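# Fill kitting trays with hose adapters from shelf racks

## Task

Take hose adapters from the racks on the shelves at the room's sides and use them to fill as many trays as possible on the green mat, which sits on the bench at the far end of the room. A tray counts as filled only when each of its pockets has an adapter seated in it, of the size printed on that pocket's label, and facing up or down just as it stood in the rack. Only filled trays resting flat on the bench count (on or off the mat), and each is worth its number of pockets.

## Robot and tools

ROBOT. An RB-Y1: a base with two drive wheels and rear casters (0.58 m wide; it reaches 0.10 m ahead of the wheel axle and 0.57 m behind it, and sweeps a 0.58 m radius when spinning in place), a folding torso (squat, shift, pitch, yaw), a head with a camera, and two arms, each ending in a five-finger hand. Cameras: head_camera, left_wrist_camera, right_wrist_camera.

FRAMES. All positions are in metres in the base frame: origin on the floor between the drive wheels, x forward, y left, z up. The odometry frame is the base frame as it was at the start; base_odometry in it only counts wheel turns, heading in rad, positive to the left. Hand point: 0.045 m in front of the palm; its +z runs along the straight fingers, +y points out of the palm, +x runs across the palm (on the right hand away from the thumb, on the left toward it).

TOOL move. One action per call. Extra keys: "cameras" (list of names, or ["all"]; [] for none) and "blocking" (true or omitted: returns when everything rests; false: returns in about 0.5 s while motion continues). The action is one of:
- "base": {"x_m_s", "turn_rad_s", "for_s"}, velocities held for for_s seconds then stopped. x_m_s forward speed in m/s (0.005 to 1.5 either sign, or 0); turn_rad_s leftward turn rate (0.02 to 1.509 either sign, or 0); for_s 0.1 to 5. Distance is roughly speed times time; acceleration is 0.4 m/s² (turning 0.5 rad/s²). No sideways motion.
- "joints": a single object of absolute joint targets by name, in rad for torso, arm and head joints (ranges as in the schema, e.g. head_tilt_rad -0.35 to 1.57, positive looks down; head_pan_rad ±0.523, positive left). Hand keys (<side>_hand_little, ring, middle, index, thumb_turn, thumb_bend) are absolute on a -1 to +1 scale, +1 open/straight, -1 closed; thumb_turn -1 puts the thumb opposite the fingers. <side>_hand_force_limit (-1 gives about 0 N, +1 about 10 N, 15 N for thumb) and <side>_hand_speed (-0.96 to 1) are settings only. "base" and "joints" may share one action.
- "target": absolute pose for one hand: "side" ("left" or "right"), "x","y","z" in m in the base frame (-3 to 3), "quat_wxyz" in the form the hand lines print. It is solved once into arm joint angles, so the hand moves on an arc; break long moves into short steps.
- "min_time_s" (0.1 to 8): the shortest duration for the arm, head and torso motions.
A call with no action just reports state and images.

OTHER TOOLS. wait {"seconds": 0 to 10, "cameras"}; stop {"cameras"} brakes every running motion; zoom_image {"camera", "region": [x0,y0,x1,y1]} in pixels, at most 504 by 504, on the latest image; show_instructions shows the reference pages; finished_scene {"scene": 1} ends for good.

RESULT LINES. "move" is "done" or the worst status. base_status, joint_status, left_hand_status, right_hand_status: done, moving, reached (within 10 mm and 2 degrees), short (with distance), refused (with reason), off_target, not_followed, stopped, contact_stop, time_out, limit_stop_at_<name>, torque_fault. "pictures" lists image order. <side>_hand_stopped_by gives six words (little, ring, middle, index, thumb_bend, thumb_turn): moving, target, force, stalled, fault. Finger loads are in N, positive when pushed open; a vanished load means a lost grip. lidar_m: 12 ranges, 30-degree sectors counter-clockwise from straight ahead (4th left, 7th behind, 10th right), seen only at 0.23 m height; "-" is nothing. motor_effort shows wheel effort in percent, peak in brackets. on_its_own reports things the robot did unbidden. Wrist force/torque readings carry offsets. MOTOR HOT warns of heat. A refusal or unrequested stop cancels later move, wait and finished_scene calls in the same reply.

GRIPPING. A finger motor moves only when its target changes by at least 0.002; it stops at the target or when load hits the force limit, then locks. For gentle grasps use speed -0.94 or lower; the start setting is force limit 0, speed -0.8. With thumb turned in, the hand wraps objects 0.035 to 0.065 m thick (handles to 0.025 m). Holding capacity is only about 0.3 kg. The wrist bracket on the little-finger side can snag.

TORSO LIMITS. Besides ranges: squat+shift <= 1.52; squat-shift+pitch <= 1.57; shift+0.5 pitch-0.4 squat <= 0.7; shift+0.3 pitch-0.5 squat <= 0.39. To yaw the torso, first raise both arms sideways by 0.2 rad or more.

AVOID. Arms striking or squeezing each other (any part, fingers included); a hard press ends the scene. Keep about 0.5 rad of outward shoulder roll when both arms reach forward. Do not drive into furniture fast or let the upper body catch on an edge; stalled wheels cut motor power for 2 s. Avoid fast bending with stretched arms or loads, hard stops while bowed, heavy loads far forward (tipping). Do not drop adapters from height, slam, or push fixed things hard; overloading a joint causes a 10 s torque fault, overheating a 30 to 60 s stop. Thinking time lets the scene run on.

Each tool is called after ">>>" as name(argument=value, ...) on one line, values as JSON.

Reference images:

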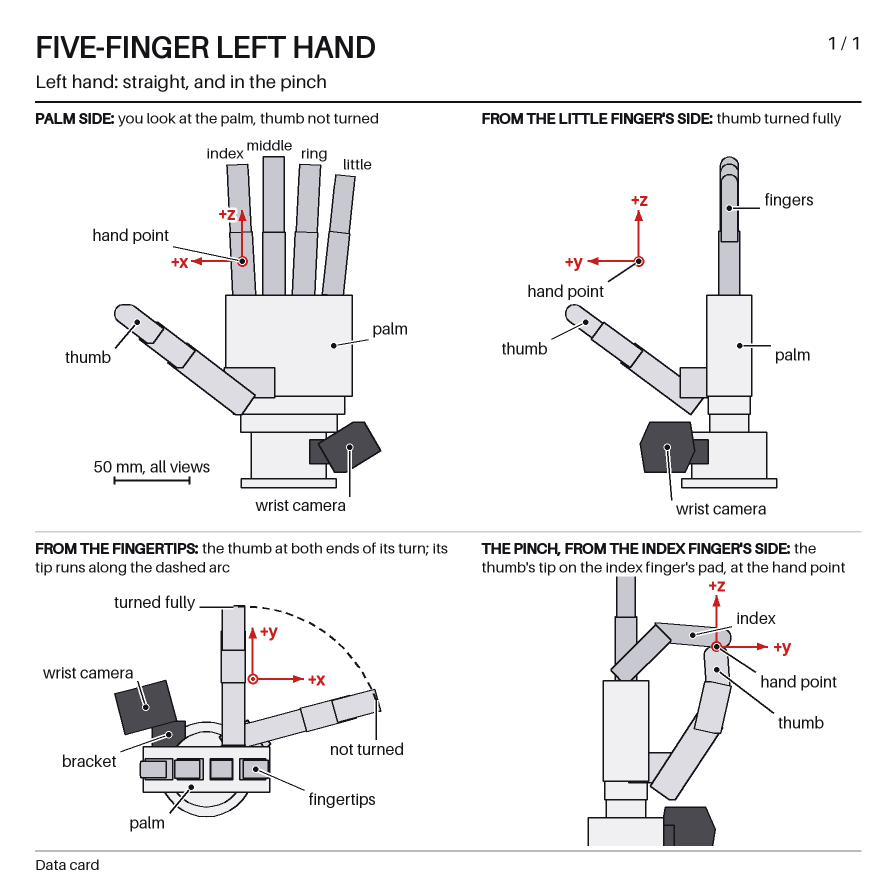

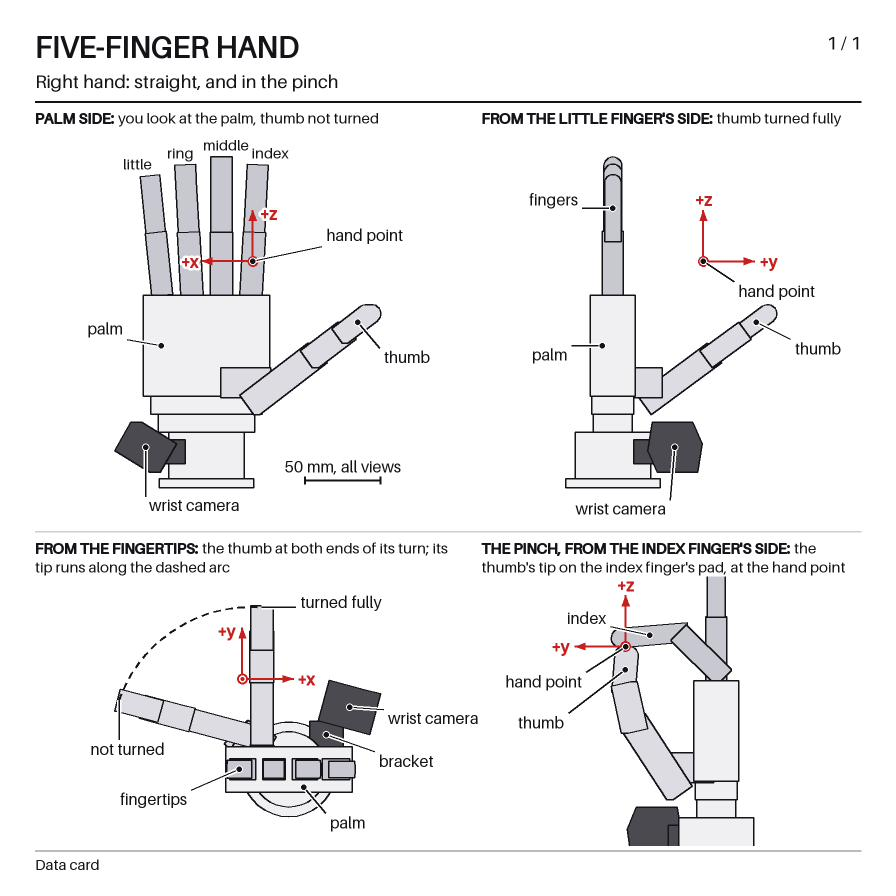

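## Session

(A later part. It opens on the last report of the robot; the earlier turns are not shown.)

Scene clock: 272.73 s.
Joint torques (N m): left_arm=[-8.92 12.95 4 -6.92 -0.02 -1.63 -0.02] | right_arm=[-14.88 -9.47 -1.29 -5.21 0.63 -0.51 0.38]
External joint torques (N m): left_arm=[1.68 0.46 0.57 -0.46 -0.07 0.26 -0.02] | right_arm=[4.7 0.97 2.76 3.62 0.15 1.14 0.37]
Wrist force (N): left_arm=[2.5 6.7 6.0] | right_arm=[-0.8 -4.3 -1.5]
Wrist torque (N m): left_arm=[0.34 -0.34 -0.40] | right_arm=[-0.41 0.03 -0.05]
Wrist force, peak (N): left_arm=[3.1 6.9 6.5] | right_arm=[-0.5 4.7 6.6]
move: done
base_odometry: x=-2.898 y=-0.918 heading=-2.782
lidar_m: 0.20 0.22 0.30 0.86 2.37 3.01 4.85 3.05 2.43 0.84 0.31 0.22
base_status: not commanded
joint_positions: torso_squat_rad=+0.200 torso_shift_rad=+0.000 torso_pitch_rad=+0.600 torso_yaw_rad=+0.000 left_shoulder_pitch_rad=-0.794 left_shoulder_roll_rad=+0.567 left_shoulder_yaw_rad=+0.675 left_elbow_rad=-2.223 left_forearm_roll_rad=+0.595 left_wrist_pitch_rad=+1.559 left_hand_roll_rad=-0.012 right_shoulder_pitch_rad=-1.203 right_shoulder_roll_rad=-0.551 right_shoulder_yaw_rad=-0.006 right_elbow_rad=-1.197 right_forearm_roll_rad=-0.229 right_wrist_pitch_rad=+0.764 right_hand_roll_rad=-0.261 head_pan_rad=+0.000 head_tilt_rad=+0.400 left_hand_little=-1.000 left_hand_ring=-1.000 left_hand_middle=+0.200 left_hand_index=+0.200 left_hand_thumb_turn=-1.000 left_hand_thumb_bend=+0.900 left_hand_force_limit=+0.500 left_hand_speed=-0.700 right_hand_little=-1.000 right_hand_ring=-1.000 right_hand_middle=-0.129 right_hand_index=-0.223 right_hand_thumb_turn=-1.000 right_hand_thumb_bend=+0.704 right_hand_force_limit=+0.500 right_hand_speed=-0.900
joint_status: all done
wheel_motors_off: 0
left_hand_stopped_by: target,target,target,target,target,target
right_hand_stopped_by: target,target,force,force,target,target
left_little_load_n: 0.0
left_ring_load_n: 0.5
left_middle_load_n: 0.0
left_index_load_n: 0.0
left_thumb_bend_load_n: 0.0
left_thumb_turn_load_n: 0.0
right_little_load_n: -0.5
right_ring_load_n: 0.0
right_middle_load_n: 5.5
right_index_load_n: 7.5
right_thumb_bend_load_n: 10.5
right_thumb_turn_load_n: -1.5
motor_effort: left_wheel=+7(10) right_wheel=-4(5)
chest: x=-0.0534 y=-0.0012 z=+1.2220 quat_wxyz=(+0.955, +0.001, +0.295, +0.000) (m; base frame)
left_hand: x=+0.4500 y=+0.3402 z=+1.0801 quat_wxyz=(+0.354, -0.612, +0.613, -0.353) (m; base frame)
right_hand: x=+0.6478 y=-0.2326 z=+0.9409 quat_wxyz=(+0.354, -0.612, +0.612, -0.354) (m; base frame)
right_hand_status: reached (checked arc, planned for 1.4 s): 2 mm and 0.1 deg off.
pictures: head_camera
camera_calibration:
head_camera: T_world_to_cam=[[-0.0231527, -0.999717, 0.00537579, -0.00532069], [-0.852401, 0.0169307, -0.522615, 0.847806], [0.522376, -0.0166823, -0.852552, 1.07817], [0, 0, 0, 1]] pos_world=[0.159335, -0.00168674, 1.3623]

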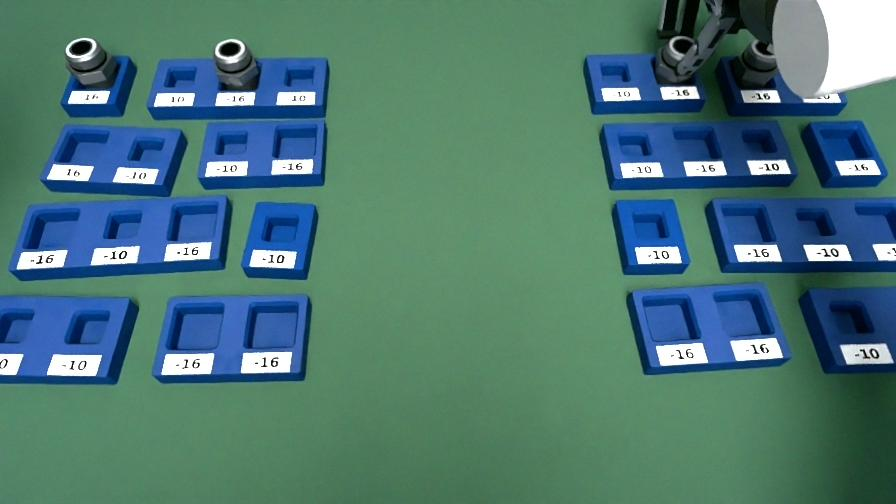

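>>> move(joints={"right_hand_speed": -0.7, "right_hand_index": 0.2, "right_hand_middle": 0.2, "right_hand_thumb_bend": 0.9})

>>> move(target={"side": "right", "x": 0.639, "y": -0.2325, "z": 1.01, "quat_wxyz": [0.3536, -0.6124, 0.6124, -0.3536]}, min_time_s=0.8)

>>> move(base={"x_m_s": -0.2, "for_s": 0.832}, joints={"torso_pitch_rad": 0.3, "torso_squat_rad": 0.4, "head_tilt_rad": 0.7, "left_shoulder_pitch_rad": -0.066, "left_shoulder_roll_rad": 0.351, "left_shoulder_yaw_rad": 0.025, "left_elbow_rad": -2.511, "left_forearm_roll_rad": 0.102, "left_wrist_pitch_rad": 1.218, "left_hand_roll_rad": 0.302, "right_shoulder_pitch_rad": -0.073, "right_shoulder_roll_rad": -0.509, "right_shoulder_yaw_rad": 0.052, "right_elbow_rad": -2.513, "right_forearm_roll_rad": -0.069, "right_wrist_pitch_rad": 1.21, "right_hand_roll_rad": -0.483, "left_hand_speed": 0, "right_hand_speed": 0, "left_hand_index": 0.0, "left_hand_middle": 0.0, "right_hand_index": 0.0, "right_hand_middle": 0.0, "left_hand_thumb_bend": 0.76, "right_hand_thumb_bend": 0.76}, min_time_s=1.5, cameras=["head_camera"])

>>> move(base={"turn_rad_s": -0.45, "for_s": 1.035})

>>> move(base={"x_m_s": -0.9, "for_s": 3.3})

>>> move(base={"turn_rad_s": 0.9, "for_s": 2.267})

Scene clock: 274.80 s.
Joint torques (N m): left_arm=[-8.47 12.72 3.89 -6.65 -0.06 -1.8 -0.04] | right_arm=[-19.47 -11.06 -2.85 -7.93 0.56 -1.3 0.22]
External joint torques (N m): left_arm=[2.12 0.23 0.46 -0.19 -0.11 0.08 -0.03] | right_arm=[0.1 -0.62 1.19 0.9 0.08 0.35 0.22]
Wrist force (N): left_arm=[2.9 6.7 6.2] | right_arm=[-1.0 3.1 4.6]
Wrist torque (N m): left_arm=[0.33 -0.40 -0.38] | right_arm=[-0.17 0.05 -0.01]
Wrist force, peak (N): left_arm=[3.2 6.8 6.4] | right_arm=[-0.8 4.3 4.4]
move: done
base_odometry: x=-2.898 y=-0.918 heading=-2.782
lidar_m: 0.20 0.21 0.30 0.86 2.38 2.99 4.85 3.05 2.44 0.84 0.30 0.20
base_status: not commanded
joint_positions: torso_squat_rad=+0.200 torso_shift_rad=+0.000 torso_pitch_rad=+0.600 torso_yaw_rad=+0.000 left_shoulder_pitch_rad=-0.794 left_shoulder_roll_rad=+0.567 left_shoulder_yaw_rad=+0.675 left_elbow_rad=-2.223 left_forearm_roll_rad=+0.595 left_wrist_pitch_rad=+1.559 left_hand_roll_rad=-0.012 right_shoulder_pitch_rad=-1.202 right_shoulder_roll_rad=-0.551 right_shoulder_yaw_rad=-0.006 right_elbow_rad=-1.196 right_forearm_roll_rad=-0.229 right_wrist_pitch_rad=+0.764 right_hand_roll_rad=-0.261 head_pan_rad=+0.000 head_tilt_rad=+0.400 left_hand_little=-1.000 left_hand_ring=-1.000 left_hand_middle=+0.200 left_hand_index=+0.200 left_hand_thumb_turn=-1.000 left_hand_thumb_bend=+0.900 left_hand_force_limit=+0.500 left_hand_speed=-0.700 right_hand_little=-1.000 right_hand_ring=-1.000 right_hand_middle=+0.200 right_hand_index=+0.200 right_hand_thumb_turn=-1.000 right_hand_thumb_bend=+0.900 right_hand_force_limit=+0.500 right_hand_speed=-0.700
joint_status: all done
wheel_motors_off: 0
left_hand_stopped_by: target,target,target,target,target,target
right_hand_stopped_by: target,target,target,target,target,target
left_little_load_n: 0.5
left_ring_load_n: 0.0
left_middle_load_n: 0.0
left_index_load_n: 0.0
left_thumb_bend_load_n: 0.0
left_thumb_turn_load_n: 0.0
right_little_load_n: 0.0
right_ring_load_n: 0.0
right_middle_load_n: 0.0
right_index_load_n: 0.0
right_thumb_bend_load_n: 0.0
right_thumb_turn_load_n: 0.0
motor_effort: left_wheel=+8(9) right_wheel=-4(5)
chest: x=-0.0533 y=-0.0012 z=+1.2219 quat_wxyz=(+0.955, +0.001, +0.295, +0.000) (m; base frame)
left_hand: x=+0.4501 y=+0.3402 z=+1.0801 quat_wxyz=(+0.354, -0.612, +0.613, -0.353) (m; base frame)
right_hand: x=+0.6472 y=-0.2327 z=+0.9397 quat_wxyz=(+0.354, -0.612, +0.612, -0.354) (m; base frame)
pictures: none

Scene clock: 275.93 s.
Joint torques (N m): left_arm=[-8.71 12.35 3.83 -6.44 -0.17 -1.9 -0.01] | right_arm=[-20.28 -12.71 -4.95 -7.98 0.28 -1.44 -0.45]
External joint torques (N m): left_arm=[1.89 -0.14 0.4 0.02 -0.23 -0.01 0] | right_arm=[-0.75 -1.94 -0.29 0.33 -0.27 0.21 -0.46]
Wrist force (N): left_arm=[2.9 6.7 6.0] | right_arm=[-0.6 2.9 4.2]
Wrist torque (N m): left_arm=[0.35 -0.38 -0.38] | right_arm=[-0.18 -0.03 -0.16]
Wrist force, peak (N): left_arm=[3.1 7.1 6.4] | right_arm=[-0.3 3.6 4.9]
move: done
base_odometry: x=-2.898 y=-0.918 heading=-2.782
lidar_m: 0.20 0.21 0.30 0.85 2.37 3.00 4.85 3.06 2.43 0.82 0.31 0.21
base_status: not commanded
joint_positions: torso_squat_rad=+0.200 torso_shift_rad=+0.000 torso_pitch_rad=+0.600 torso_yaw_rad=+0.000 left_shoulder_pitch_rad=-0.794 left_shoulder_roll_rad=+0.567 left_shoulder_yaw_rad=+0.675 left_elbow_rad=-2.223 left_forearm_roll_rad=+0.595 left_wrist_pitch_rad=+1.559 left_hand_roll_rad=-0.012 right_shoulder_pitch_rad=-1.235 right_shoulder_roll_rad=-0.613 right_shoulder_yaw_rad=-0.028 right_elbow_rad=-1.391 right_forearm_roll_rad=-0.271 right_wrist_pitch_rad=+0.996 right_hand_roll_rad=-0.276 head_pan_rad=+0.000 head_tilt_rad=+0.400 left_hand_little=-1.000 left_hand_ring=-1.000 left_hand_middle=+0.200 left_hand_index=+0.200 left_hand_thumb_turn=-1.000 left_hand_thumb_bend=+0.900 left_hand_force_limit=+0.500 left_hand_speed=-0.700 right_hand_little=-1.000 right_hand_ring=-1.000 right_hand_middle=+0.200 right_hand_index=+0.200 right_hand_thumb_turn=-1.000 right_hand_thumb_bend=+0.900 right_hand_force_limit=+0.500 right_hand_speed=-0.700
joint_status: all done
wheel_motors_off: 0
left_hand_stopped_by: target,target,target,target,target,target
right_hand_stopped_by: target,target,target,target,target,target
left_little_load_n: 0.0
left_ring_load_n: 0.0
left_middle_load_n: 0.0
left_index_load_n: 0.0
left_thumb_bend_load_n: 0.0
left_thumb_turn_load_n: 0.0
right_little_load_n: 0.0
right_ring_load_n: 0.0
right_middle_load_n: 0.0
right_index_load_n: 0.0
right_thumb_bend_load_n: 0.0
right_thumb_turn_load_n: 0.0
motor_effort: left_wheel=+10(10) right_wheel=-4(5)
chest: x=-0.0533 y=-0.0012 z=+1.2219 quat_wxyz=(+0.955, +0.001, +0.295, +0.000) (m; base frame)
left_hand: x=+0.4501 y=+0.3402 z=+1.0801 quat_wxyz=(+0.354, -0.612, +0.613, -0.353) (m; base frame)
right_hand: x=+0.6390 y=-0.2324 z=+1.0097 quat_wxyz=(+0.353, -0.613, +0.612, -0.353) (m; base frame)
right_hand_status: reached (checked arc, planned for 0.8 s): 0 mm and 0.0 deg off.
pictures: none

Scene clock: 277.80 s.
Joint torques (N m): left_arm=[-4.66 4.18 2.6 -9.5 -0.55 -1.52 0.14] | right_arm=[-6.56 -5.82 -3.31 -7.31 0.9 -1.41 -0.29]
External joint torques (N m): left_arm=[1.41 -0.15 -0.74 -0.53 -0.09 0.28 0.15] | right_arm=[-1.09 -0.13 0.93 0.53 0.02 0.1 -0.3]
Wrist force (N): left_arm=[3.0 6.7 6.1] | right_arm=[-0.9 2.6 4.3]
Wrist torque (N m): left_arm=[0.35 -0.41 -0.18] | right_arm=[-0.25 0.02 -0.25]
Wrist force, peak (N): left_arm=[3.2 6.9 7.1] | right_arm=[-0.3 4.2 4.5]
move: done
base_odometry: x=-2.742 y=-0.860 heading=-2.782
lidar_m: 0.37 0.38 0.55 1.52 2.38 2.89 4.69 2.92 2.43 1.48 0.54 0.40
base_status: done (sent for 0.83 of 0.83 s)
joint_positions: torso_squat_rad=+0.400 torso_shift_rad=+0.000 torso_pitch_rad=+0.300 torso_yaw_rad=+0.000 left_shoulder_pitch_rad=-0.066 left_shoulder_roll_rad=+0.351 left_shoulder_yaw_rad=+0.025 left_elbow_rad=-2.511 left_forearm_roll_rad=+0.102 left_wrist_pitch_rad=+1.218 left_hand_roll_rad=+0.302 right_shoulder_pitch_rad=-0.073 right_shoulder_roll_rad=-0.509 right_shoulder_yaw_rad=+0.052 right_elbow_rad=-2.513 right_forearm_roll_rad=-0.069 right_wrist_pitch_rad=+1.210 right_hand_roll_rad=-0.483 head_pan_rad=+0.000 head_tilt_rad=+0.700 left_hand_little=-1.000 left_hand_ring=-1.000 left_hand_middle=+0.000 left_hand_index=+0.000 left_hand_thumb_turn=-1.000 left_hand_thumb_bend=+0.760 left_hand_force_limit=+0.500 left_hand_speed=+0.000 right_hand_little=-1.000 right_hand_ring=-1.000 right_hand_middle=+0.000 right_hand_index=+0.000 right_hand_thumb_turn=-1.000 right_hand_thumb_bend=+0.760 right_hand_force_limit=+0.500 right_hand_speed=+0.000
joint_status: all done
wheel_motors_off: 0
left_hand_stopped_by: target,target,target,target,target,target
right_hand_stopped_by: target,target,target,target,target,target
left_little_load_n: 0.0
left_ring_load_n: 0.0
left_middle_load_n: 0.0
left_index_load_n: 0.0
left_thumb_bend_load_n: 0.0
left_thumb_turn_load_n: 0.0
right_little_load_n: 0.0
right_ring_load_n: 0.0
right_middle_load_n: -0.5
right_index_load_n: 0.0
right_thumb_bend_load_n: 0.0
right_thumb_turn_load_n: 0.0
motor_effort: left_wheel=-10(28) right_wheel=+0(21)
chest: x=-0.1366 y=-0.0012 z=+1.2208 quat_wxyz=(+0.989, +0.001, +0.149, +0.000) (m; base frame)
left_hand: x=+0.2802 y=+0.2198 z=+0.9808 quat_wxyz=(+0.356, -0.613, +0.611, -0.353) (m; base frame)
right_hand: x=+0.2800 y=-0.2193 z=+0.9801 quat_wxyz=(+0.353, -0.611, +0.612, -0.355) (m; base frame)
pictures: head_camera
camera_calibration:
head_camera: T_world_to_cam=[[-0.0229632, -0.999722, 0.00525667, -0.00843255], [-0.852405, 0.0168314, -0.522611, 0.749558], [0.522378, -0.0164816, -0.852555, 1.17462], [0, 0, 0, 1]] pos_world=[0.0251352, -0.00168658, 1.3932]

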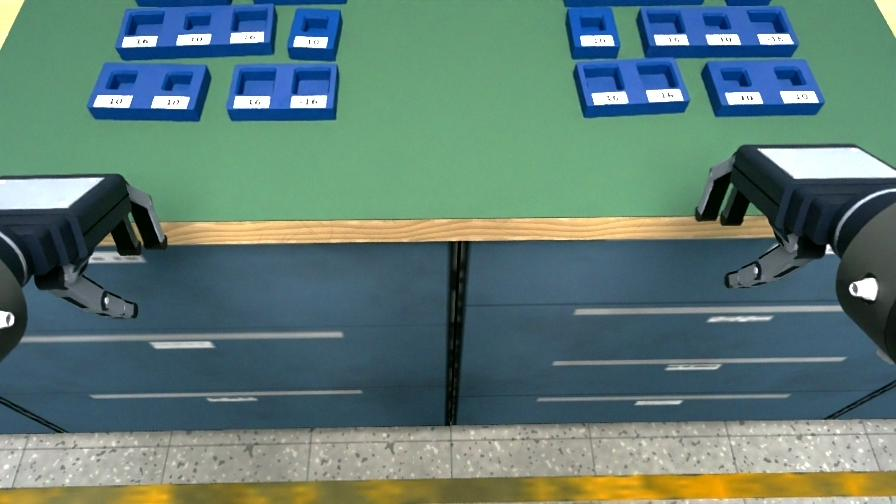

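Scene clock: 280.03 s.
Joint torques (N m): left_arm=[-4.53 3.92 2.38 -9.65 -0.67 -1.51 0.14] | right_arm=[-6.34 -6.14 -3.68 -7.15 0.91 -1.53 -0.29]
External joint torques (N m): left_arm=[1.53 -0.41 -0.95 -0.68 -0.21 0.29 0.15] | right_arm=[-0.87 -0.45 0.55 0.7 0.03 -0.01 -0.3]
Wrist force (N): left_arm=[3.0 6.8 5.9] | right_arm=[-0.8 3.3 3.8]
Wrist torque (N m): left_arm=[0.37 -0.43 -0.19] | right_arm=[-0.09 0.01 -0.19]
Wrist force, peak (N): left_arm=[3.2 6.8 6.2] | right_arm=[-1.2 4.1 4.4]
move: done
base_odometry: x=-2.742 y=-0.860 heading=+3.036
lidar_m: 0.38 0.37 0.39 0.58 2.28 2.42 2.89 4.69 2.93 2.39 1.20 0.51
base_status: done (sent for 1.03 of 1.03 s)
joint_positions: torso_squat_rad=+0.400 torso_shift_rad=+0.000 torso_pitch_rad=+0.300 torso_yaw_rad=+0.000 left_shoulder_pitch_rad=-0.066 left_shoulder_roll_rad=+0.351 left_shoulder_yaw_rad=+0.025 left_elbow_rad=-2.511 left_forearm_roll_rad=+0.102 left_wrist_pitch_rad=+1.218 left_hand_roll_rad=+0.302 right_shoulder_pitch_rad=-0.073 right_shoulder_roll_rad=-0.509 right_shoulder_yaw_rad=+0.052 right_elbow_rad=-2.513 right_forearm_roll_rad=-0.069 right_wrist_pitch_rad=+1.210 right_hand_roll_rad=-0.483 head_pan_rad=+0.000 head_tilt_rad=+0.700 left_hand_little=-1.000 left_hand_ring=-1.000 left_hand_middle=+0.000 left_hand_index=+0.000 left_hand_thumb_turn=-1.000 left_hand_thumb_bend=+0.760 left_hand_force_limit=+0.500 left_hand_speed=+0.000 right_hand_little=-1.000 right_hand_ring=-1.000 right_hand_middle=+0.000 right_hand_index=+0.000 right_hand_thumb_turn=-1.000 right_hand_thumb_bend=+0.760 right_hand_force_limit=+0.500 right_hand_speed=+0.000
joint_status: not commanded
wheel_motors_off: 0
left_hand_stopped_by: target,target,target,target,target,target
right_hand_stopped_by: target,target,target,target,target,target
left_little_load_n: 0.0
left_ring_load_n: 0.0
left_middle_load_n: 0.0
left_index_load_n: 0.0
left_thumb_bend_load_n: 0.0
left_thumb_turn_load_n: 0.0
right_little_load_n: 0.0
right_ring_load_n: 0.0
right_middle_load_n: 0.0
right_index_load_n: 0.0
right_thumb_bend_load_n: 0.0
right_thumb_turn_load_n: 0.0
motor_effort: left_wheel=+7(38) right_wheel=+3(21)
chest: x=-0.1366 y=-0.0012 z=+1.2208 quat_wxyz=(+0.989, +0.001, +0.149, +0.000) (m; base frame)
left_hand: x=+0.2802 y=+0.2198 z=+0.9808 quat_wxyz=(+0.356, -0.613, +0.611, -0.353) (m; base frame)
right_hand: x=+0.2800 y=-0.2193 z=+0.9801 quat_wxyz=(+0.353, -0.611, +0.612, -0.355) (m; base frame)
pictures: none

Scene clock: 286.03 s.
Joint torques (N m): left_arm=[-4.87 4.34 2.82 -9.33 -0.31 -1.55 0.2] | right_arm=[-6.45 -6.59 -3.59 -7.43 0.82 -1.46 -0.19]
External joint torques (N m): left_arm=[1.19 0.02 -0.51 -0.36 0.15 0.25 0.21] | right_arm=[-0.97 -0.9 0.64 0.41 -0.06 0.06 -0.2]
Wrist force (N): left_arm=[3.1 6.5 5.9] | right_arm=[-0.7 3.3 3.9]
Wrist torque (N m): left_arm=[0.32 -0.44 -0.18] | right_arm=[-0.11 0.02 -0.20]
Wrist force, peak (N): left_arm=[3.0 6.8 6.6] | right_arm=[-1.8 3.7 4.8]
move: done
base_odometry: x=+0.211 y=-1.174 heading=+3.035
lidar_m: 3.11 3.02 1.30 0.70 0.77 0.73 1.19 2.03 2.16 3.11 3.25 3.86
base_status: done (sent for 3.3 of 3.3 s)
joint_positions: torso_squat_rad=+0.400 torso_shift_rad=+0.000 torso_pitch_rad=+0.300 torso_yaw_rad=+0.000 left_shoulder_pitch_rad=-0.066 left_shoulder_roll_rad=+0.351 left_shoulder_yaw_rad=+0.025 left_elbow_rad=-2.511 left_forearm_roll_rad=+0.102 left_wrist_pitch_rad=+1.218 left_hand_roll_rad=+0.302 right_shoulder_pitch_rad=-0.073 right_shoulder_roll_rad=-0.509 right_shoulder_yaw_rad=+0.052 right_elbow_rad=-2.513 right_forearm_roll_rad=-0.069 right_wrist_pitch_rad=+1.210 right_hand_roll_rad=-0.483 head_pan_rad=+0.000 head_tilt_rad=+0.700 left_hand_little=-1.000 left_hand_ring=-1.000 left_hand_middle=+0.000 left_hand_index=+0.000 left_hand_thumb_turn=-1.000 left_hand_thumb_bend=+0.760 left_hand_force_limit=+0.500 left_hand_speed=+0.000 right_hand_little=-1.000 right_hand_ring=-1.000 right_hand_middle=+0.000 right_hand_index=+0.000 right_hand_thumb_turn=-1.000 right_hand_thumb_bend=+0.760 right_hand_force_limit=+0.500 right_hand_speed=+0.000
joint_status: not commanded
wheel_motors_off: 0
left_hand_stopped_by: target,target,target,target,target,target
right_hand_stopped_by: target,target,target,target,target,target
left_little_load_n: 0.0
left_ring_load_n: 0.0
left_middle_load_n: 0.0
left_index_load_n: 0.0
left_thumb_bend_load_n: 0.0
left_thumb_turn_load_n: 0.0
right_little_load_n: 0.0
right_ring_load_n: 0.0
right_middle_load_n: 0.0
right_index_load_n: 0.0
right_thumb_bend_load_n: 0.0
right_thumb_turn_load_n: 0.0
motor_effort: left_wheel=-10(45) right_wheel=+7(24)
chest: x=-0.1366 y=-0.0012 z=+1.2209 quat_wxyz=(+0.989, +0.001, +0.149, +0.000) (m; base frame)
left_hand: x=+0.2802 y=+0.2198 z=+0.9808 quat_wxyz=(+0.356, -0.613, +0.611, -0.353) (m; base frame)
right_hand: x=+0.2800 y=-0.2192 z=+0.9801 quat_wxyz=(+0.353, -0.611, +0.612, -0.355) (m; base frame)
pictures: none

Scene clock: 290.43 s.
Joint torques (N m): left_arm=[-5.04 4.11 2.64 -9.27 -0.5 -1.55 0.26] | right_arm=[-6.1 -6.6 -3.52 -7.09 0.85 -1.42 -0.36]
External joint torques (N m): left_arm=[1.02 -0.22 -0.7 -0.3 -0.04 0.25 0.27] | right_arm=[-0.62 -0.91 0.71 0.75 -0.02 0.09 -0.36]
Wrist force (N): left_arm=[2.8 6.8 5.9] | right_arm=[-0.8 3.2 4.8]
Wrist torque (N m): left_arm=[0.37 -0.39 -0.21] | right_arm=[-0.22 -0.01 -0.21]
Wrist force, peak (N): left_arm=[3.0 6.9 6.3] | right_arm=[-1.0 3.7 4.7]
move: done
base_odometry: x=+0.211 y=-1.174 heading=-1.208
lidar_m: 0.77 0.72 1.11 2.02 2.12 2.92 3.25 3.80 3.16 3.05 1.39 0.70
base_status: done (sent for 2.27 of 2.27 s)
joint_positions: torso_squat_rad=+0.400 torso_shift_rad=+0.000 torso_pitch_rad=+0.300 torso_yaw_rad=+0.000 left_shoulder_pitch_rad=-0.066 left_shoulder_roll_rad=+0.351 left_shoulder_yaw_rad=+0.025 left_elbow_rad=-2.511 left_forearm_roll_rad=+0.102 left_wrist_pitch_rad=+1.218 left_hand_roll_rad=+0.302 right_shoulder_pitch_rad=-0.073 right_shoulder_roll_rad=-0.509 right_shoulder_yaw_rad=+0.052 right_elbow_rad=-2.513 right_forearm_roll_rad=-0.069 right_wrist_pitch_rad=+1.210 right_hand_roll_rad=-0.483 head_pan_rad=+0.000 head_tilt_rad=+0.700 left_hand_little=-1.000 left_hand_ring=-1.000 left_hand_middle=+0.000 left_hand_index=+0.000 left_hand_thumb_turn=-1.000 left_hand_thumb_bend=+0.760 left_hand_force_limit=+0.500 left_hand_speed=+0.000 right_hand_little=-1.000 right_hand_ring=-1.000 right_hand_middle=+0.000 right_hand_index=+0.000 right_hand_thumb_turn=-1.000 right_hand_thumb_bend=+0.760 right_hand_force_limit=+0.500 right_hand_speed=+0.000
joint_status: not commanded
wheel_motors_off: 0
left_hand_stopped_by: target,target,target,target,target,target
right_hand_stopped_by: target,target,target,target,target,target
left_little_load_n: 0.0
left_ring_load_n: 0.0
left_middle_load_n: 0.0
left_index_load_n: 0.0
left_thumb_bend_load_n: 0.0
left_thumb_turn_load_n: 0.0
right_little_load_n: 0.0
right_ring_load_n: 0.0
right_middle_load_n: 0.0
right_index_load_n: 0.0
right_thumb_bend_load_n: 0.0
right_thumb_turn_load_n: 0.0
motor_effort: left_wheel=+3(36) right_wheel=+4(23)
chest: x=-0.1366 y=-0.0011 z=+1.2209 quat_wxyz=(+0.989, +0.001, +0.149, +0.000) (m; base frame)
left_hand: x=+0.2802 y=+0.2198 z=+0.9808 quat_wxyz=(+0.356, -0.613, +0.611, -0.353) (m; base frame)
right_hand: x=+0.2800 y=-0.2192 z=+0.9801 quat_wxyz=(+0.353, -0.611, +0.612, -0.355) (m; base frame)
pictures: none

>>> move(base={"x_m_s": 0.35, "for_s": 1.2}, cameras=["head_camera"])

>>> zoom_image(camera="head_camera", region=[300, 220, 480, 400])

>>> zoom_image(camera="head_camera", region=[460, 220, 640, 400])

Scene clock: 293.47 s.
Joint torques (N m): left_arm=[-4.69 4.28 2.75 -9.4 -0.68 -1.64 0.21] | right_arm=[-5.53 -6.12 -3.62 -7.44 0.9 -1.32 -0.34]
External joint torques (N m): left_arm=[1.37 -0.05 -0.59 -0.43 -0.22 0.16 0.21] | right_arm=[-0.06 -0.43 0.62 0.4 0.03 0.19 -0.35]
Wrist force (N): left_arm=[3.0 6.5 6.0] | right_arm=[-0.6 3.2 3.7]
Wrist torque (N m): left_arm=[0.34 -0.45 -0.19] | right_arm=[-0.11 -0.03 -0.19]
Wrist force, peak (N): left_arm=[3.0 6.8 6.6] | right_arm=[-1.3 3.7 4.8]
move: done
base_odometry: x=+0.360 y=-1.566 heading=-1.208
lidar_m: 0.35 0.36 0.46 1.39 2.10 2.90 3.67 4.23 3.16 2.14 0.45 0.59
base_status: done (sent for 1.2 of 1.2 s)
joint_positions: torso_squat_rad=+0.400 torso_shift_rad=+0.000 torso_pitch_rad=+0.300 torso_yaw_rad=+0.000 left_shoulder_pitch_rad=-0.066 left_shoulder_roll_rad=+0.351 left_shoulder_yaw_rad=+0.025 left_elbow_rad=-2.511 left_forearm_roll_rad=+0.102 left_wrist_pitch_rad=+1.218 left_hand_roll_rad=+0.302 right_shoulder_pitch_rad=-0.073 right_shoulder_roll_rad=-0.509 right_shoulder_yaw_rad=+0.052 right_elbow_rad=-2.513 right_forearm_roll_rad=-0.069 right_wrist_pitch_rad=+1.210 right_hand_roll_rad=-0.483 head_pan_rad=+0.000 head_tilt_rad=+0.700 left_hand_little=-1.000 left_hand_ring=-1.000 left_hand_middle=+0.000 left_hand_index=+0.000 left_hand_thumb_turn=-1.000 left_hand_thumb_bend=+0.760 left_hand_force_limit=+0.500 left_hand_speed=+0.000 right_hand_little=-1.000 right_hand_ring=-1.000 right_hand_middle=+0.000 right_hand_index=+0.000 right_hand_thumb_turn=-1.000 right_hand_thumb_bend=+0.760 right_hand_force_limit=+0.500 right_hand_speed=+0.000
joint_status: not commanded
wheel_motors_off: 0
left_hand_stopped_by: target,target,target,target,target,target
right_hand_stopped_by: target,target,target,target,target,target
left_little_load_n: 0.0
left_ring_load_n: 0.0
left_middle_load_n: 0.0
left_index_load_n: 0.0
left_thumb_bend_load_n: 0.0
left_thumb_turn_load_n: 0.0
right_little_load_n: 0.5
right_ring_load_n: 0.0
right_middle_load_n: 0.0
right_index_load_n: 0.0
right_thumb_bend_load_n: 0.5
right_thumb_turn_load_n: 0.0
motor_effort: left_wheel=+4(41) right_wheel=-4(24)
chest: x=-0.1365 y=-0.0011 z=+1.2208 quat_wxyz=(+0.989, +0.001, +0.149, +0.000) (m; base frame)
left_hand: x=+0.2802 y=+0.2198 z=+0.9807 quat_wxyz=(+0.356, -0.613, +0.611, -0.353) (m; base frame)
right_hand: x=+0.2801 y=-0.2192 z=+0.9801 quat_wxyz=(+0.353, -0.611, +0.612, -0.355) (m; base frame)
pictures: head_camera
camera_calibration:
head_camera: T_world_to_cam=[[-0.0229616, -0.999723, 0.00525953, -0.00843373], [-0.852477, 0.0168308, -0.522494, 0.749429], [0.522261, -0.0164809, -0.852627, 1.17459], [0, 0, 0, 1]] pos_world=[0.0252357, -0.00168658, 1.3931]

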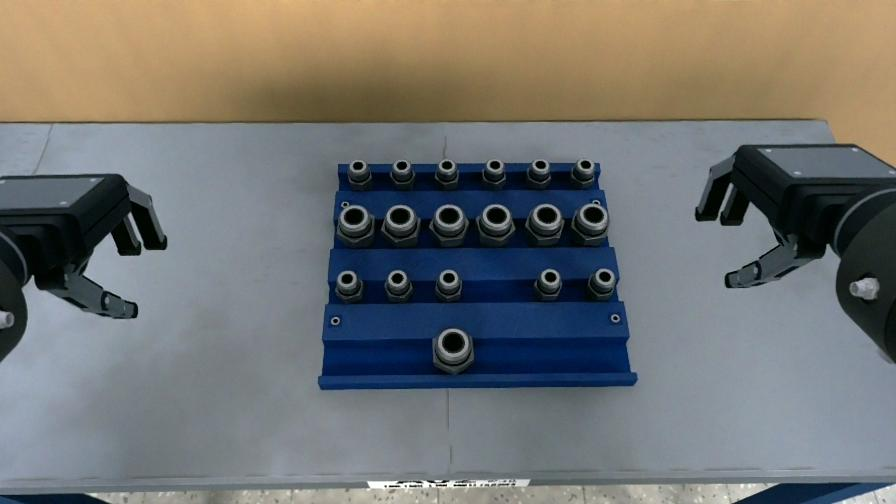

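Scaled by 2.800 from the camera's 896x504 image, which has a finer 1280x720 frame.

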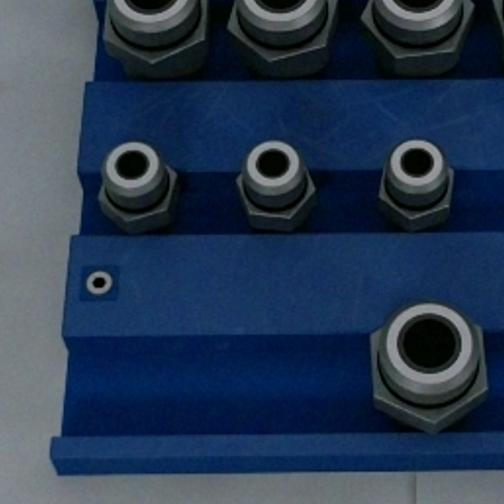

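Scaled by 2.800 from the camera's 896x504 image, which has a finer 1280x720 frame.

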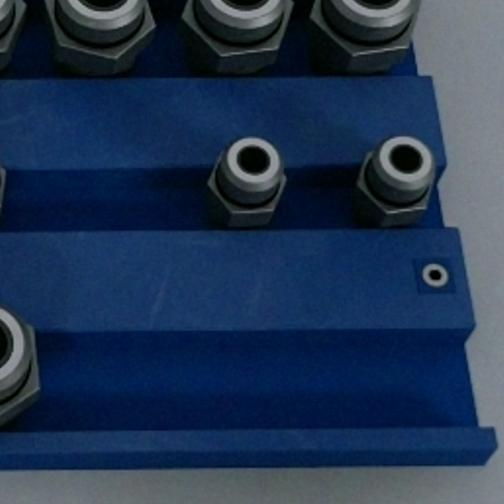

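>>> move(joints={"left_hand_index": -0.15, "left_hand_middle": -0.1, "right_hand_index": -0.15, "right_hand_middle": -0.1, "left_hand_thumb_bend": 0.52, "right_hand_thumb_bend": 0.52})

>>> move(target={"side": "right", "x": 0.3185, "y": -0.151, "z": 0.93, "quat_wxyz": [0.3536, -0.6124, 0.6124, -0.3536]}, min_time_s=1.0)

>>> move(target={"side": "right", "x": 0.3175, "y": -0.151, "z": 0.885, "quat_wxyz": [0.3536, -0.6124, 0.6124, -0.3536]}, min_time_s=0.7, cameras=["head_camera", "right_wrist_camera"])

>>> zoom_image(camera="right_wrist_camera", region=[200, 80, 500, 380])

>>> zoom_image(camera="head_camera", region=[540, 200, 680, 340])

Scene clock: 296.03 s.
Joint torques (N m): left_arm=[-4.95 4.29 2.5 -9.59 -0.57 -1.47 0.28] | right_arm=[-5.56 -6.06 -3.45 -7.34 1.03 -1.37 -0.24]
External joint torques (N m): left_arm=[1.11 -0.04 -0.83 -0.62 -0.11 0.33 0.28] | right_arm=[-0.08 -0.37 0.79 0.5 0.16 0.14 -0.24]
Wrist force (N): left_arm=[2.8 6.8 5.8] | right_arm=[-0.7 3.7 4.0]
Wrist torque (N m): left_arm=[0.38 -0.38 -0.21] | right_arm=[-0.04 -0.03 -0.17]
Wrist force, peak (N): left_arm=[3.1 7.1 6.2] | right_arm=[-0.5 4.2 4.3]
move: done
base_odometry: x=+0.360 y=-1.566 heading=-1.208
lidar_m: 0.35 0.36 0.45 1.38 2.10 2.90 3.67 4.24 3.16 2.15 0.46 0.58
base_status: not commanded
joint_positions: torso_squat_rad=+0.400 torso_shift_rad=+0.000 torso_pitch_rad=+0.300 torso_yaw_rad=+0.000 left_shoulder_pitch_rad=-0.066 left_shoulder_roll_rad=+0.351 left_shoulder_yaw_rad=+0.025 left_elbow_rad=-2.511 left_forearm_roll_rad=+0.102 left_wrist_pitch_rad=+1.218 left_hand_roll_rad=+0.302 right_shoulder_pitch_rad=-0.073 right_shoulder_roll_rad=-0.509 right_shoulder_yaw_rad=+0.052 right_elbow_rad=-2.513 right_forearm_roll_rad=-0.069 right_wrist_pitch_rad=+1.210 right_hand_roll_rad=-0.483 head_pan_rad=+0.000 head_tilt_rad=+0.700 left_hand_little=-1.000 left_hand_ring=-1.000 left_hand_middle=-0.100 left_hand_index=-0.150 left_hand_thumb_turn=-1.000 left_hand_thumb_bend=+0.520 left_hand_force_limit=+0.500 left_hand_speed=+0.000 right_hand_little=-1.000 right_hand_ring=-1.000 right_hand_middle=-0.100 right_hand_index=-0.150 right_hand_thumb_turn=-1.000 right_hand_thumb_bend=+0.520 right_hand_force_limit=+0.500 right_hand_speed=+0.000
joint_status: all done
wheel_motors_off: 0
left_hand_stopped_by: target,target,target,target,target,target
right_hand_stopped_by: target,target,target,target,target,target
left_little_load_n: 0.0
left_ring_load_n: 0.0
left_middle_load_n: 0.0
left_index_load_n: 0.0
left_thumb_bend_load_n: 0.0
left_thumb_turn_load_n: 0.0
right_little_load_n: 0.0
right_ring_load_n: 0.0
right_middle_load_n: 0.0
right_index_load_n: 0.0
right_thumb_bend_load_n: 0.0
right_thumb_turn_load_n: 0.0
motor_effort: left_wheel=+5(6) right_wheel=-4(5)
chest: x=-0.1365 y=-0.0011 z=+1.2208 quat_wxyz=(+0.989, +0.001, +0.149, +0.000) (m; base frame)
left_hand: x=+0.2802 y=+0.2198 z=+0.9807 quat_wxyz=(+0.356, -0.613, +0.611, -0.353) (m; base frame)
right_hand: x=+0.2801 y=-0.2192 z=+0.9801 quat_wxyz=(+0.353, -0.611, +0.612, -0.355) (m; base frame)
pictures: none

Scene clock: 297.37 s.
Joint torques (N m): left_arm=[-4.89 3.64 2.87 -9.32 -0.55 -1.46 0.13] | right_arm=[-8.87 -2.54 -2.65 -8.21 0.78 -1.49 -0.49]
External joint torques (N m): left_arm=[1.17 -0.69 -0.46 -0.34 -0.09 0.34 0.14] | right_arm=[-0.91 -0.28 0.07 0.71 -0.1 0 -0.49]
Wrist force (N): left_arm=[2.9 7.1 5.8] | right_arm=[-0.1 2.7 4.9]
Wrist torque (N m): left_arm=[0.44 -0.42 -0.21] | right_arm=[-0.27 -0.10 -0.19]
Wrist force, peak (N): left_arm=[3.1 6.9 6.3] | right_arm=[-0.8 4.3 4.3]
move: done
base_odometry: x=+0.360 y=-1.566 heading=-1.208
lidar_m: 0.35 0.37 0.46 1.37 2.10 2.88 3.67 4.24 3.16 2.15 0.45 0.59
base_status: not commanded
joint_positions: torso_squat_rad=+0.400 torso_shift_rad=+0.000 torso_pitch_rad=+0.300 torso_yaw_rad=+0.000 left_shoulder_pitch_rad=-0.066 left_shoulder_roll_rad=+0.351 left_shoulder_yaw_rad=+0.025 left_elbow_rad=-2.511 left_forearm_roll_rad=+0.102 left_wrist_pitch_rad=+1.218 left_hand_roll_rad=+0.302 right_shoulder_pitch_rad=-0.210 right_shoulder_roll_rad=-0.311 right_shoulder_yaw_rad=+0.270 right_elbow_rad=-2.250 right_forearm_roll_rad=+0.206 right_wrist_pitch_rad=+1.119 right_hand_roll_rad=-0.507 head_pan_rad=+0.000 head_tilt_rad=+0.700 left_hand_little=-1.000 left_hand_ring=-1.000 left_hand_middle=-0.100 left_hand_index=-0.150 left_hand_thumb_turn=-1.000 left_hand_thumb_bend=+0.520 left_hand_force_limit=+0.500 left_hand_speed=+0.000 right_hand_little=-1.000 right_hand_ring=-1.000 right_hand_middle=-0.100 right_hand_index=-0.150 right_hand_thumb_turn=-1.000 right_hand_thumb_bend=+0.520 right_hand_force_limit=+0.500 right_hand_speed=+0.000
joint_status: all done
wheel_motors_off: 0
left_hand_stopped_by: target,target,target,target,target,target
right_hand_stopped_by: target,target,target,target,target,target
left_little_load_n: 0.5
left_ring_load_n: 0.0
left_middle_load_n: 0.0
left_index_load_n: 0.0
left_thumb_bend_load_n: 0.0
left_thumb_turn_load_n: 0.0
right_little_load_n: 0.0
right_ring_load_n: 0.0
right_middle_load_n: 0.0
right_index_load_n: 0.0
right_thumb_bend_load_n: 0.0
right_thumb_turn_load_n: 0.0
motor_effort: left_wheel=+6(7) right_wheel=-4(5)
chest: x=-0.1365 y=-0.0011 z=+1.2208 quat_wxyz=(+0.989, +0.001, +0.149, +0.000) (m; base frame)
left_hand: x=+0.2802 y=+0.2198 z=+0.9807 quat_wxyz=(+0.356, -0.613, +0.611, -0.353) (m; base frame)
right_hand: x=+0.3181 y=-0.1510 z=+0.9301 quat_wxyz=(+0.353, -0.613, +0.612, -0.353) (m; base frame)
right_hand_status: reached (checked arc, planned for 1.0 s): 0 mm and 0.1 deg off.
pictures: none

Scene clock: 298.40 s.
Joint torques (N m): left_arm=[-5.38 3.87 2.47 -9.51 -0.57 -1.5 0.23] | right_arm=[-7.43 -1.66 -1.91 -8.58 0.91 -1.47 -0.38]
External joint torques (N m): left_arm=[0.69 -0.46 -0.86 -0.53 -0.11 0.3 0.23] | right_arm=[-0.01 0.3 0.63 0.77 0.04 -0.02 -0.39]
Wrist force (N): left_arm=[3.0 6.6 5.7] | right_arm=[-0.7 3.3 3.7]
Wrist torque (N m): left_arm=[0.36 -0.43 -0.19] | right_arm=[-0.09 0.00 -0.20]
Wrist force, peak (N): left_arm=[3.0 6.9 6.2] | right_arm=[-0.6 3.7 4.7]
move: done
base_odometry: x=+0.360 y=-1.566 heading=-1.208
lidar_m: 0.34 0.37 0.45 1.38 2.09 2.89 3.67 4.24 3.17 2.14 0.45 0.59
base_status: not commanded
joint_positions: torso_squat_rad=+0.400 torso_shift_rad=+0.000 torso_pitch_rad=+0.300 torso_yaw_rad=+0.000 left_shoulder_pitch_rad=-0.066 left_shoulder_roll_rad=+0.351 left_shoulder_yaw_rad=+0.025 left_elbow_rad=-2.511 left_forearm_roll_rad=+0.102 left_wrist_pitch_rad=+1.218 left_hand_roll_rad=+0.302 right_shoulder_pitch_rad=-0.153 right_shoulder_roll_rad=-0.297 right_shoulder_yaw_rad=+0.297 right_elbow_rad=-2.119 right_forearm_roll_rad=+0.273 right_wrist_pitch_rad=+0.944 right_hand_roll_rad=-0.560 head_pan_rad=+0.000 head_tilt_rad=+0.700 left_hand_little=-1.000 left_hand_ring=-1.000 left_hand_middle=-0.100 left_hand_index=-0.150 left_hand_thumb_turn=-1.000 left_hand_thumb_bend=+0.520 left_hand_force_limit=+0.500 left_hand_speed=+0.000 right_hand_little=-1.000 right_hand_ring=-1.000 right_hand_middle=-0.100 right_hand_index=-0.150 right_hand_thumb_turn=-1.000 right_hand_thumb_bend=+0.520 right_hand_force_limit=+0.500 right_hand_speed=+0.000
joint_status: all done
wheel_motors_off: 0
left_hand_stopped_by: target,target,target,target,target,target
right_hand_stopped_by: target,target,target,target,target,target
left_little_load_n: 0.0
left_ring_load_n: 0.5
left_middle_load_n: 0.0
left_index_load_n: 0.0
left_thumb_bend_load_n: 0.0
left_thumb_turn_load_n: 0.0
right_little_load_n: 0.0
right_ring_load_n: 0.0
right_middle_load_n: 0.0
right_index_load_n: 0.0
right_thumb_bend_load_n: 0.0
right_thumb_turn_load_n: 0.0
motor_effort: left_wheel=+4(8) right_wheel=-4(4)
chest: x=-0.1365 y=-0.0011 z=+1.2208 quat_wxyz=(+0.989, +0.001, +0.149, +0.000) (m; base frame)
left_hand: x=+0.2802 y=+0.2198 z=+0.9807 quat_wxyz=(+0.356, -0.613, +0.611, -0.353) (m; base frame)
right_hand: x=+0.3171 y=-0.1511 z=+0.8851 quat_wxyz=(+0.353, -0.613, +0.612, -0.353) (m; base frame)
right_hand_status: reached (checked arc, planned for 0.7 s): 0 mm and 0.1 deg off.
pictures: head_camera, right_wrist_camera
camera_calibration:
head_camera: T_world_to_cam=[[-0.0229616, -0.999723, 0.00525953, -0.00843373], [-0.852477, 0.0168308, -0.522494, 0.749429], [0.522261, -0.0164809, -0.852627, 1.17459], [0, 0, 0, 1]] pos_world=[0.0252357, -0.00168658, 1.3931]
right_wrist_camera: T_world_to_cam=[[-0.51383, -0.276152, -0.812231, 0.838068], [-0.55574, 0.828411, 0.0699172, 0.239066], [0.653553, 0.487315, -0.579131, 0.490381], [0, 0, 0, 1]] pos_world=[0.242993, -0.205581, 0.947985]

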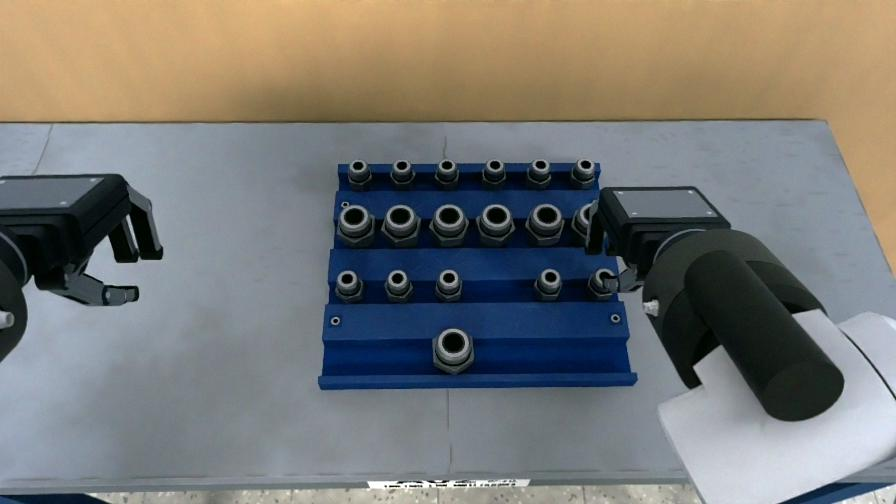

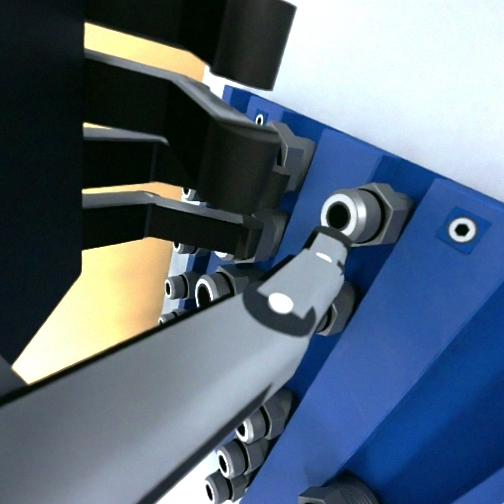

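Scaled by 1.680 from the camera's 504x504 image, which has a finer 720x720 frame.

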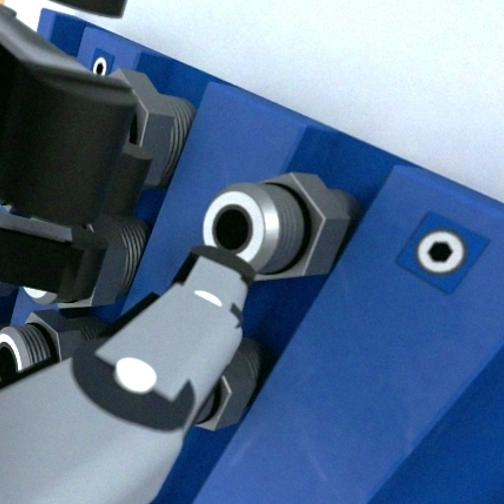

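Scaled by 3.600 from the camera's 896x504 image, which has a finer 1280x720 frame.

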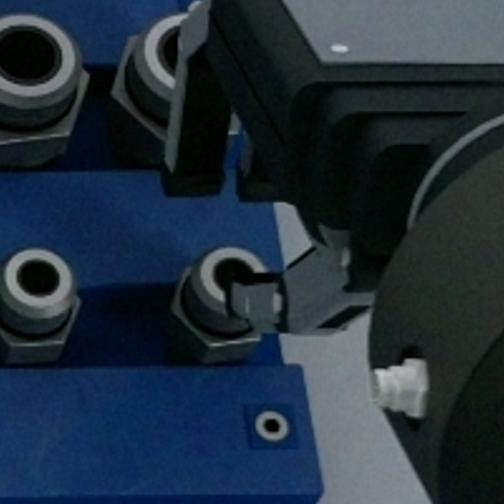

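>>> move(target={"side": "right", "x": 0.3205, "y": -0.1526, "z": 0.858, "quat_wxyz": [0.3536, -0.6124, 0.6124, -0.3536]}, min_time_s=0.9, cameras=["head_camera", "right_wrist_camera"])

>>> zoom_image(camera="right_wrist_camera", region=[200, 80, 500, 380])

>>> zoom_image(camera="head_camera", region=[540, 200, 680, 340])

Scene clock: 300.87 s.
Joint torques (N m): left_arm=[-4.53 4.1 2.4 -9.23 -0.46 -1.56 0.31] | right_arm=[-7.13 -1.22 -1.67 -8.59 0.98 -1.51 -0.52]
External joint torques (N m): left_arm=[1.54 -0.23 -0.94 -0.26 0 0.24 0.32] | right_arm=[0.27 0.66 0.78 0.88 0.13 -0.09 -0.52]
Wrist force (N): left_arm=[2.9 6.8 5.8] | right_arm=[-0.5 3.0 4.0]
Wrist torque (N m): left_arm=[0.40 -0.43 -0.21] | right_arm=[-0.15 -0.08 -0.19]
Wrist force, peak (N): left_arm=[3.2 7.0 6.2] | right_arm=[-0.7 3.9 4.6]
move: done
base_odometry: x=+0.360 y=-1.566 heading=-1.208
lidar_m: 0.35 0.37 0.46 1.37 2.09 2.89 3.68 4.24 3.16 2.14 0.46 0.60
base_status: not commanded
joint_positions: torso_squat_rad=+0.400 torso_shift_rad=+0.000 torso_pitch_rad=+0.300 torso_yaw_rad=+0.000 left_shoulder_pitch_rad=-0.066 left_shoulder_roll_rad=+0.351 left_shoulder_yaw_rad=+0.025 left_elbow_rad=-2.511 left_forearm_roll_rad=+0.102 left_wrist_pitch_rad=+1.218 left_hand_roll_rad=+0.302 right_shoulder_pitch_rad=-0.144 right_shoulder_roll_rad=-0.285 right_shoulder_yaw_rad=+0.300 right_elbow_rad=-2.017 right_forearm_roll_rad=+0.309 right_wrist_pitch_rad=+0.839 right_hand_roll_rad=-0.595 head_pan_rad=+0.000 head_tilt_rad=+0.700 left_hand_little=-1.000 left_hand_ring=-1.000 left_hand_middle=-0.100 left_hand_index=-0.150 left_hand_thumb_turn=-1.000 left_hand_thumb_bend=+0.520 left_hand_force_limit=+0.500 left_hand_speed=+0.000 right_hand_little=-1.000 right_hand_ring=-1.000 right_hand_middle=-0.100 right_hand_index=-0.150 right_hand_thumb_turn=-1.000 right_hand_thumb_bend=+0.520 right_hand_force_limit=+0.500 right_hand_speed=+0.000
joint_status: all done
wheel_motors_off: 0
left_hand_stopped_by: target,target,target,target,target,target
right_hand_stopped_by: target,target,target,target,target,target
left_little_load_n: 0.0
left_ring_load_n: 0.0
left_middle_load_n: 0.0
left_index_load_n: 0.5
left_thumb_bend_load_n: 0.5
left_thumb_turn_load_n: 0.0
right_little_load_n: 0.0
right_ring_load_n: 0.0
right_middle_load_n: 0.0
right_index_load_n: 0.0
right_thumb_bend_load_n: 0.0
right_thumb_turn_load_n: 0.0
motor_effort: left_wheel=+7(8) right_wheel=-4(5)
chest: x=-0.1365 y=-0.0011 z=+1.2208 quat_wxyz=(+0.989, +0.001, +0.149, +0.000) (m; base frame)
left_hand: x=+0.2802 y=+0.2198 z=+0.9807 quat_wxyz=(+0.356, -0.613, +0.611, -0.353) (m; base frame)
right_hand: x=+0.3205 y=-0.1528 z=+0.8581 quat_wxyz=(+0.353, -0.612, +0.612, -0.354) (m; base frame)
right_hand_status: reached (checked arc, planned for 0.9 s): 0 mm and 0.0 deg off.
pictures: head_camera, right_wrist_camera
camera_calibration:
head_camera: T_world_to_cam=[[-0.0229616, -0.999723, 0.00525953, -0.00843373], [-0.852477, 0.0168308, -0.522494, 0.749429], [0.522261, -0.0164809, -0.852627, 1.17459], [0, 0, 0, 1]] pos_world=[0.0252357, -0.00168658, 1.3931]
right_wrist_camera: T_world_to_cam=[[-0.513118, -0.275674, -0.812843, 0.817748], [-0.555218, 0.828804, 0.0694017, 0.244493], [0.654556, 0.486916, -0.578333, 0.472315], [0, 0, 0, 1]] pos_world=[0.246192, -0.207183, 0.920888]

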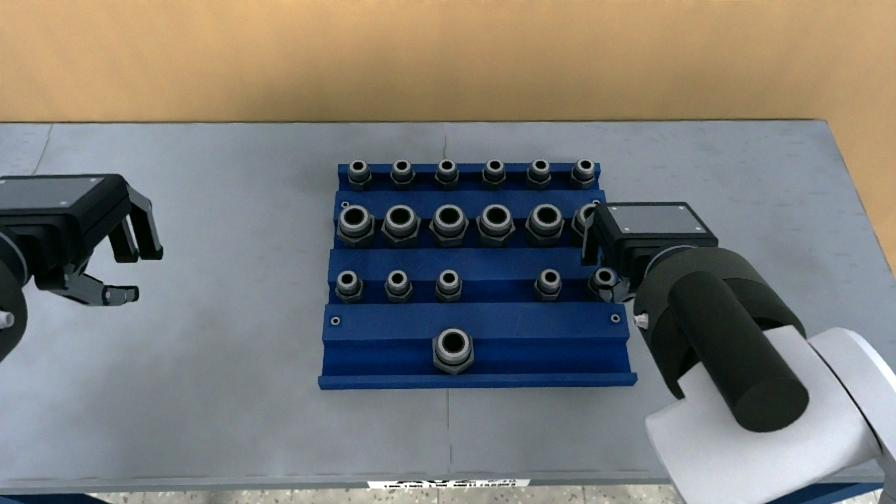

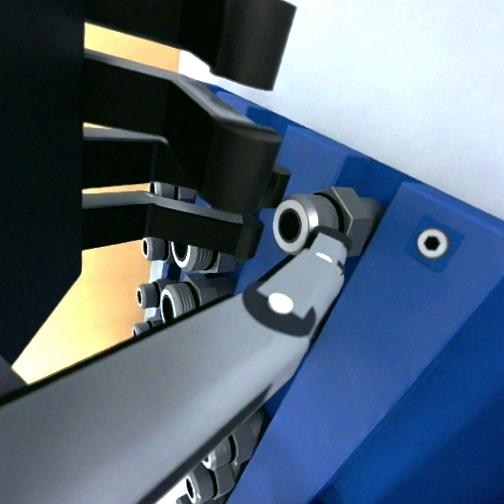

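Scaled by 1.680 from the camera's 504x504 image, which has a finer 720x720 frame.

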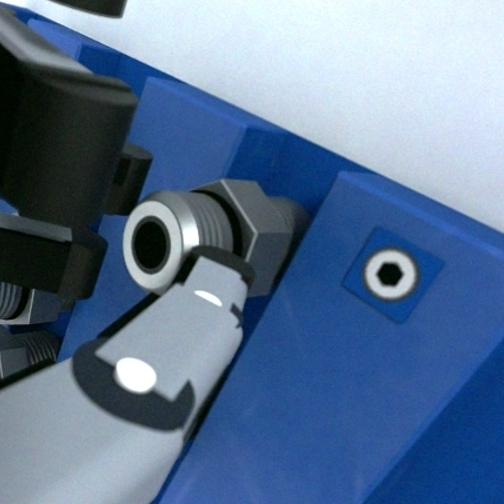

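Scaled by 3.600 from the camera's 896x504 image, which has a finer 1280x720 frame.

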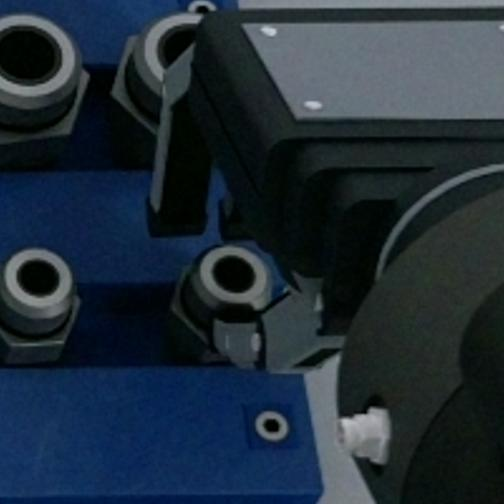

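>>> move(joints={"right_hand_thumb_bend": 0.45}, cameras=["right_wrist_camera"])

Scene clock: 302.97 s.
Joint torques (N m): left_arm=[-5.1 3.98 2.59 -9.16 -0.79 -1.49 0.08] | right_arm=[-6.99 -1.28 -1.59 -8.55 0.95 -1.47 -0.44]
External joint torques (N m): left_arm=[0.96 -0.35 -0.74 -0.19 -0.33 0.31 0.09] | right_arm=[0.41 0.61 0.87 0.93 0.1 -0.05 -0.45]
Wrist force (N): left_arm=[2.8 6.8 6.1] | right_arm=[-0.7 3.3 4.0]
Wrist torque (N m): left_arm=[0.36 -0.40 -0.21] | right_arm=[-0.12 -0.01 -0.20]
Wrist force, peak (N): left_arm=[3.0 6.8 6.3] | right_arm=[-1.3 4.1 4.5]
move: done
base_odometry: x=+0.360 y=-1.566 heading=-1.208
lidar_m: 0.34 0.37 0.46 1.38 2.10 2.91 3.68 4.23 3.16 2.16 0.46 0.59
base_status: not commanded
joint_positions: torso_squat_rad=+0.400 torso_shift_rad=+0.000 torso_pitch_rad=+0.300 torso_yaw_rad=+0.000 left_shoulder_pitch_rad=-0.066 left_shoulder_roll_rad=+0.351 left_shoulder_yaw_rad=+0.025 left_elbow_rad=-2.511 left_forearm_roll_rad=+0.102 left_wrist_pitch_rad=+1.218 left_hand_roll_rad=+0.302 right_shoulder_pitch_rad=-0.144 right_shoulder_roll_rad=-0.285 right_shoulder_yaw_rad=+0.300 right_elbow_rad=-2.017 right_forearm_roll_rad=+0.309 right_wrist_pitch_rad=+0.839 right_hand_roll_rad=-0.595 head_pan_rad=+0.000 head_tilt_rad=+0.700 left_hand_little=-1.000 left_hand_ring=-1.000 left_hand_middle=-0.100 left_hand_index=-0.150 left_hand_thumb_turn=-1.000 left_hand_thumb_bend=+0.520 left_hand_force_limit=+0.500 left_hand_speed=+0.000 right_hand_little=-1.000 right_hand_ring=-1.000 right_hand_middle=-0.099 right_hand_index=-0.150 right_hand_thumb_turn=-1.000 right_hand_thumb_bend=+0.453 right_hand_force_limit=+0.500 right_hand_speed=+0.000
joint_status: all done
wheel_motors_off: 0
left_hand_stopped_by: target,target,target,target,target,target
right_hand_stopped_by: target,target,target,target,target,target
left_little_load_n: 0.0
left_ring_load_n: 0.0
left_middle_load_n: 0.0
left_index_load_n: 0.0
left_thumb_bend_load_n: 0.0
left_thumb_turn_load_n: 0.0
right_little_load_n: 0.0
right_ring_load_n: 0.0
right_middle_load_n: 4.0
right_index_load_n: 0.0
right_thumb_bend_load_n: 4.0
right_thumb_turn_load_n: 0.5
motor_effort: left_wheel=+5(7) right_wheel=-3(5)
chest: x=-0.1365 y=-0.0011 z=+1.2208 quat_wxyz=(+0.989, +0.001, +0.149, +0.000) (m; base frame)
left_hand: x=+0.2802 y=+0.2198 z=+0.9807 quat_wxyz=(+0.356, -0.613, +0.611, -0.353) (m; base frame)
right_hand: x=+0.3205 y=-0.1528 z=+0.8581 quat_wxyz=(+0.353, -0.612, +0.612, -0.354) (m; base frame)
pictures: right_wrist_camera
camera_calibration:
right_wrist_camera: T_world_to_cam=[[-0.513146, -0.275631, -0.81284, 0.81776], [-0.555191, 0.828818, 0.0694436, 0.244451], [0.654556, 0.486916, -0.578333, 0.472315], [0, 0, 0, 1]] pos_world=[0.246192, -0.207184, 0.920888]

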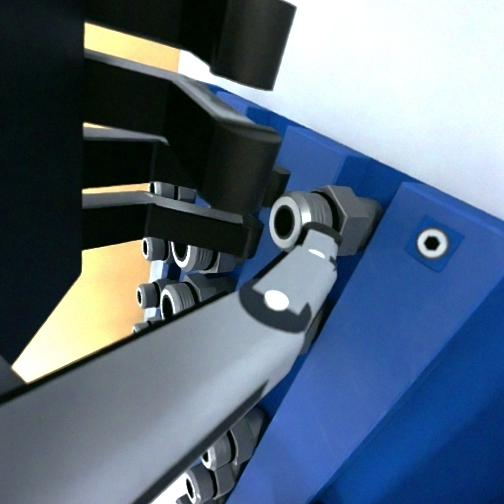

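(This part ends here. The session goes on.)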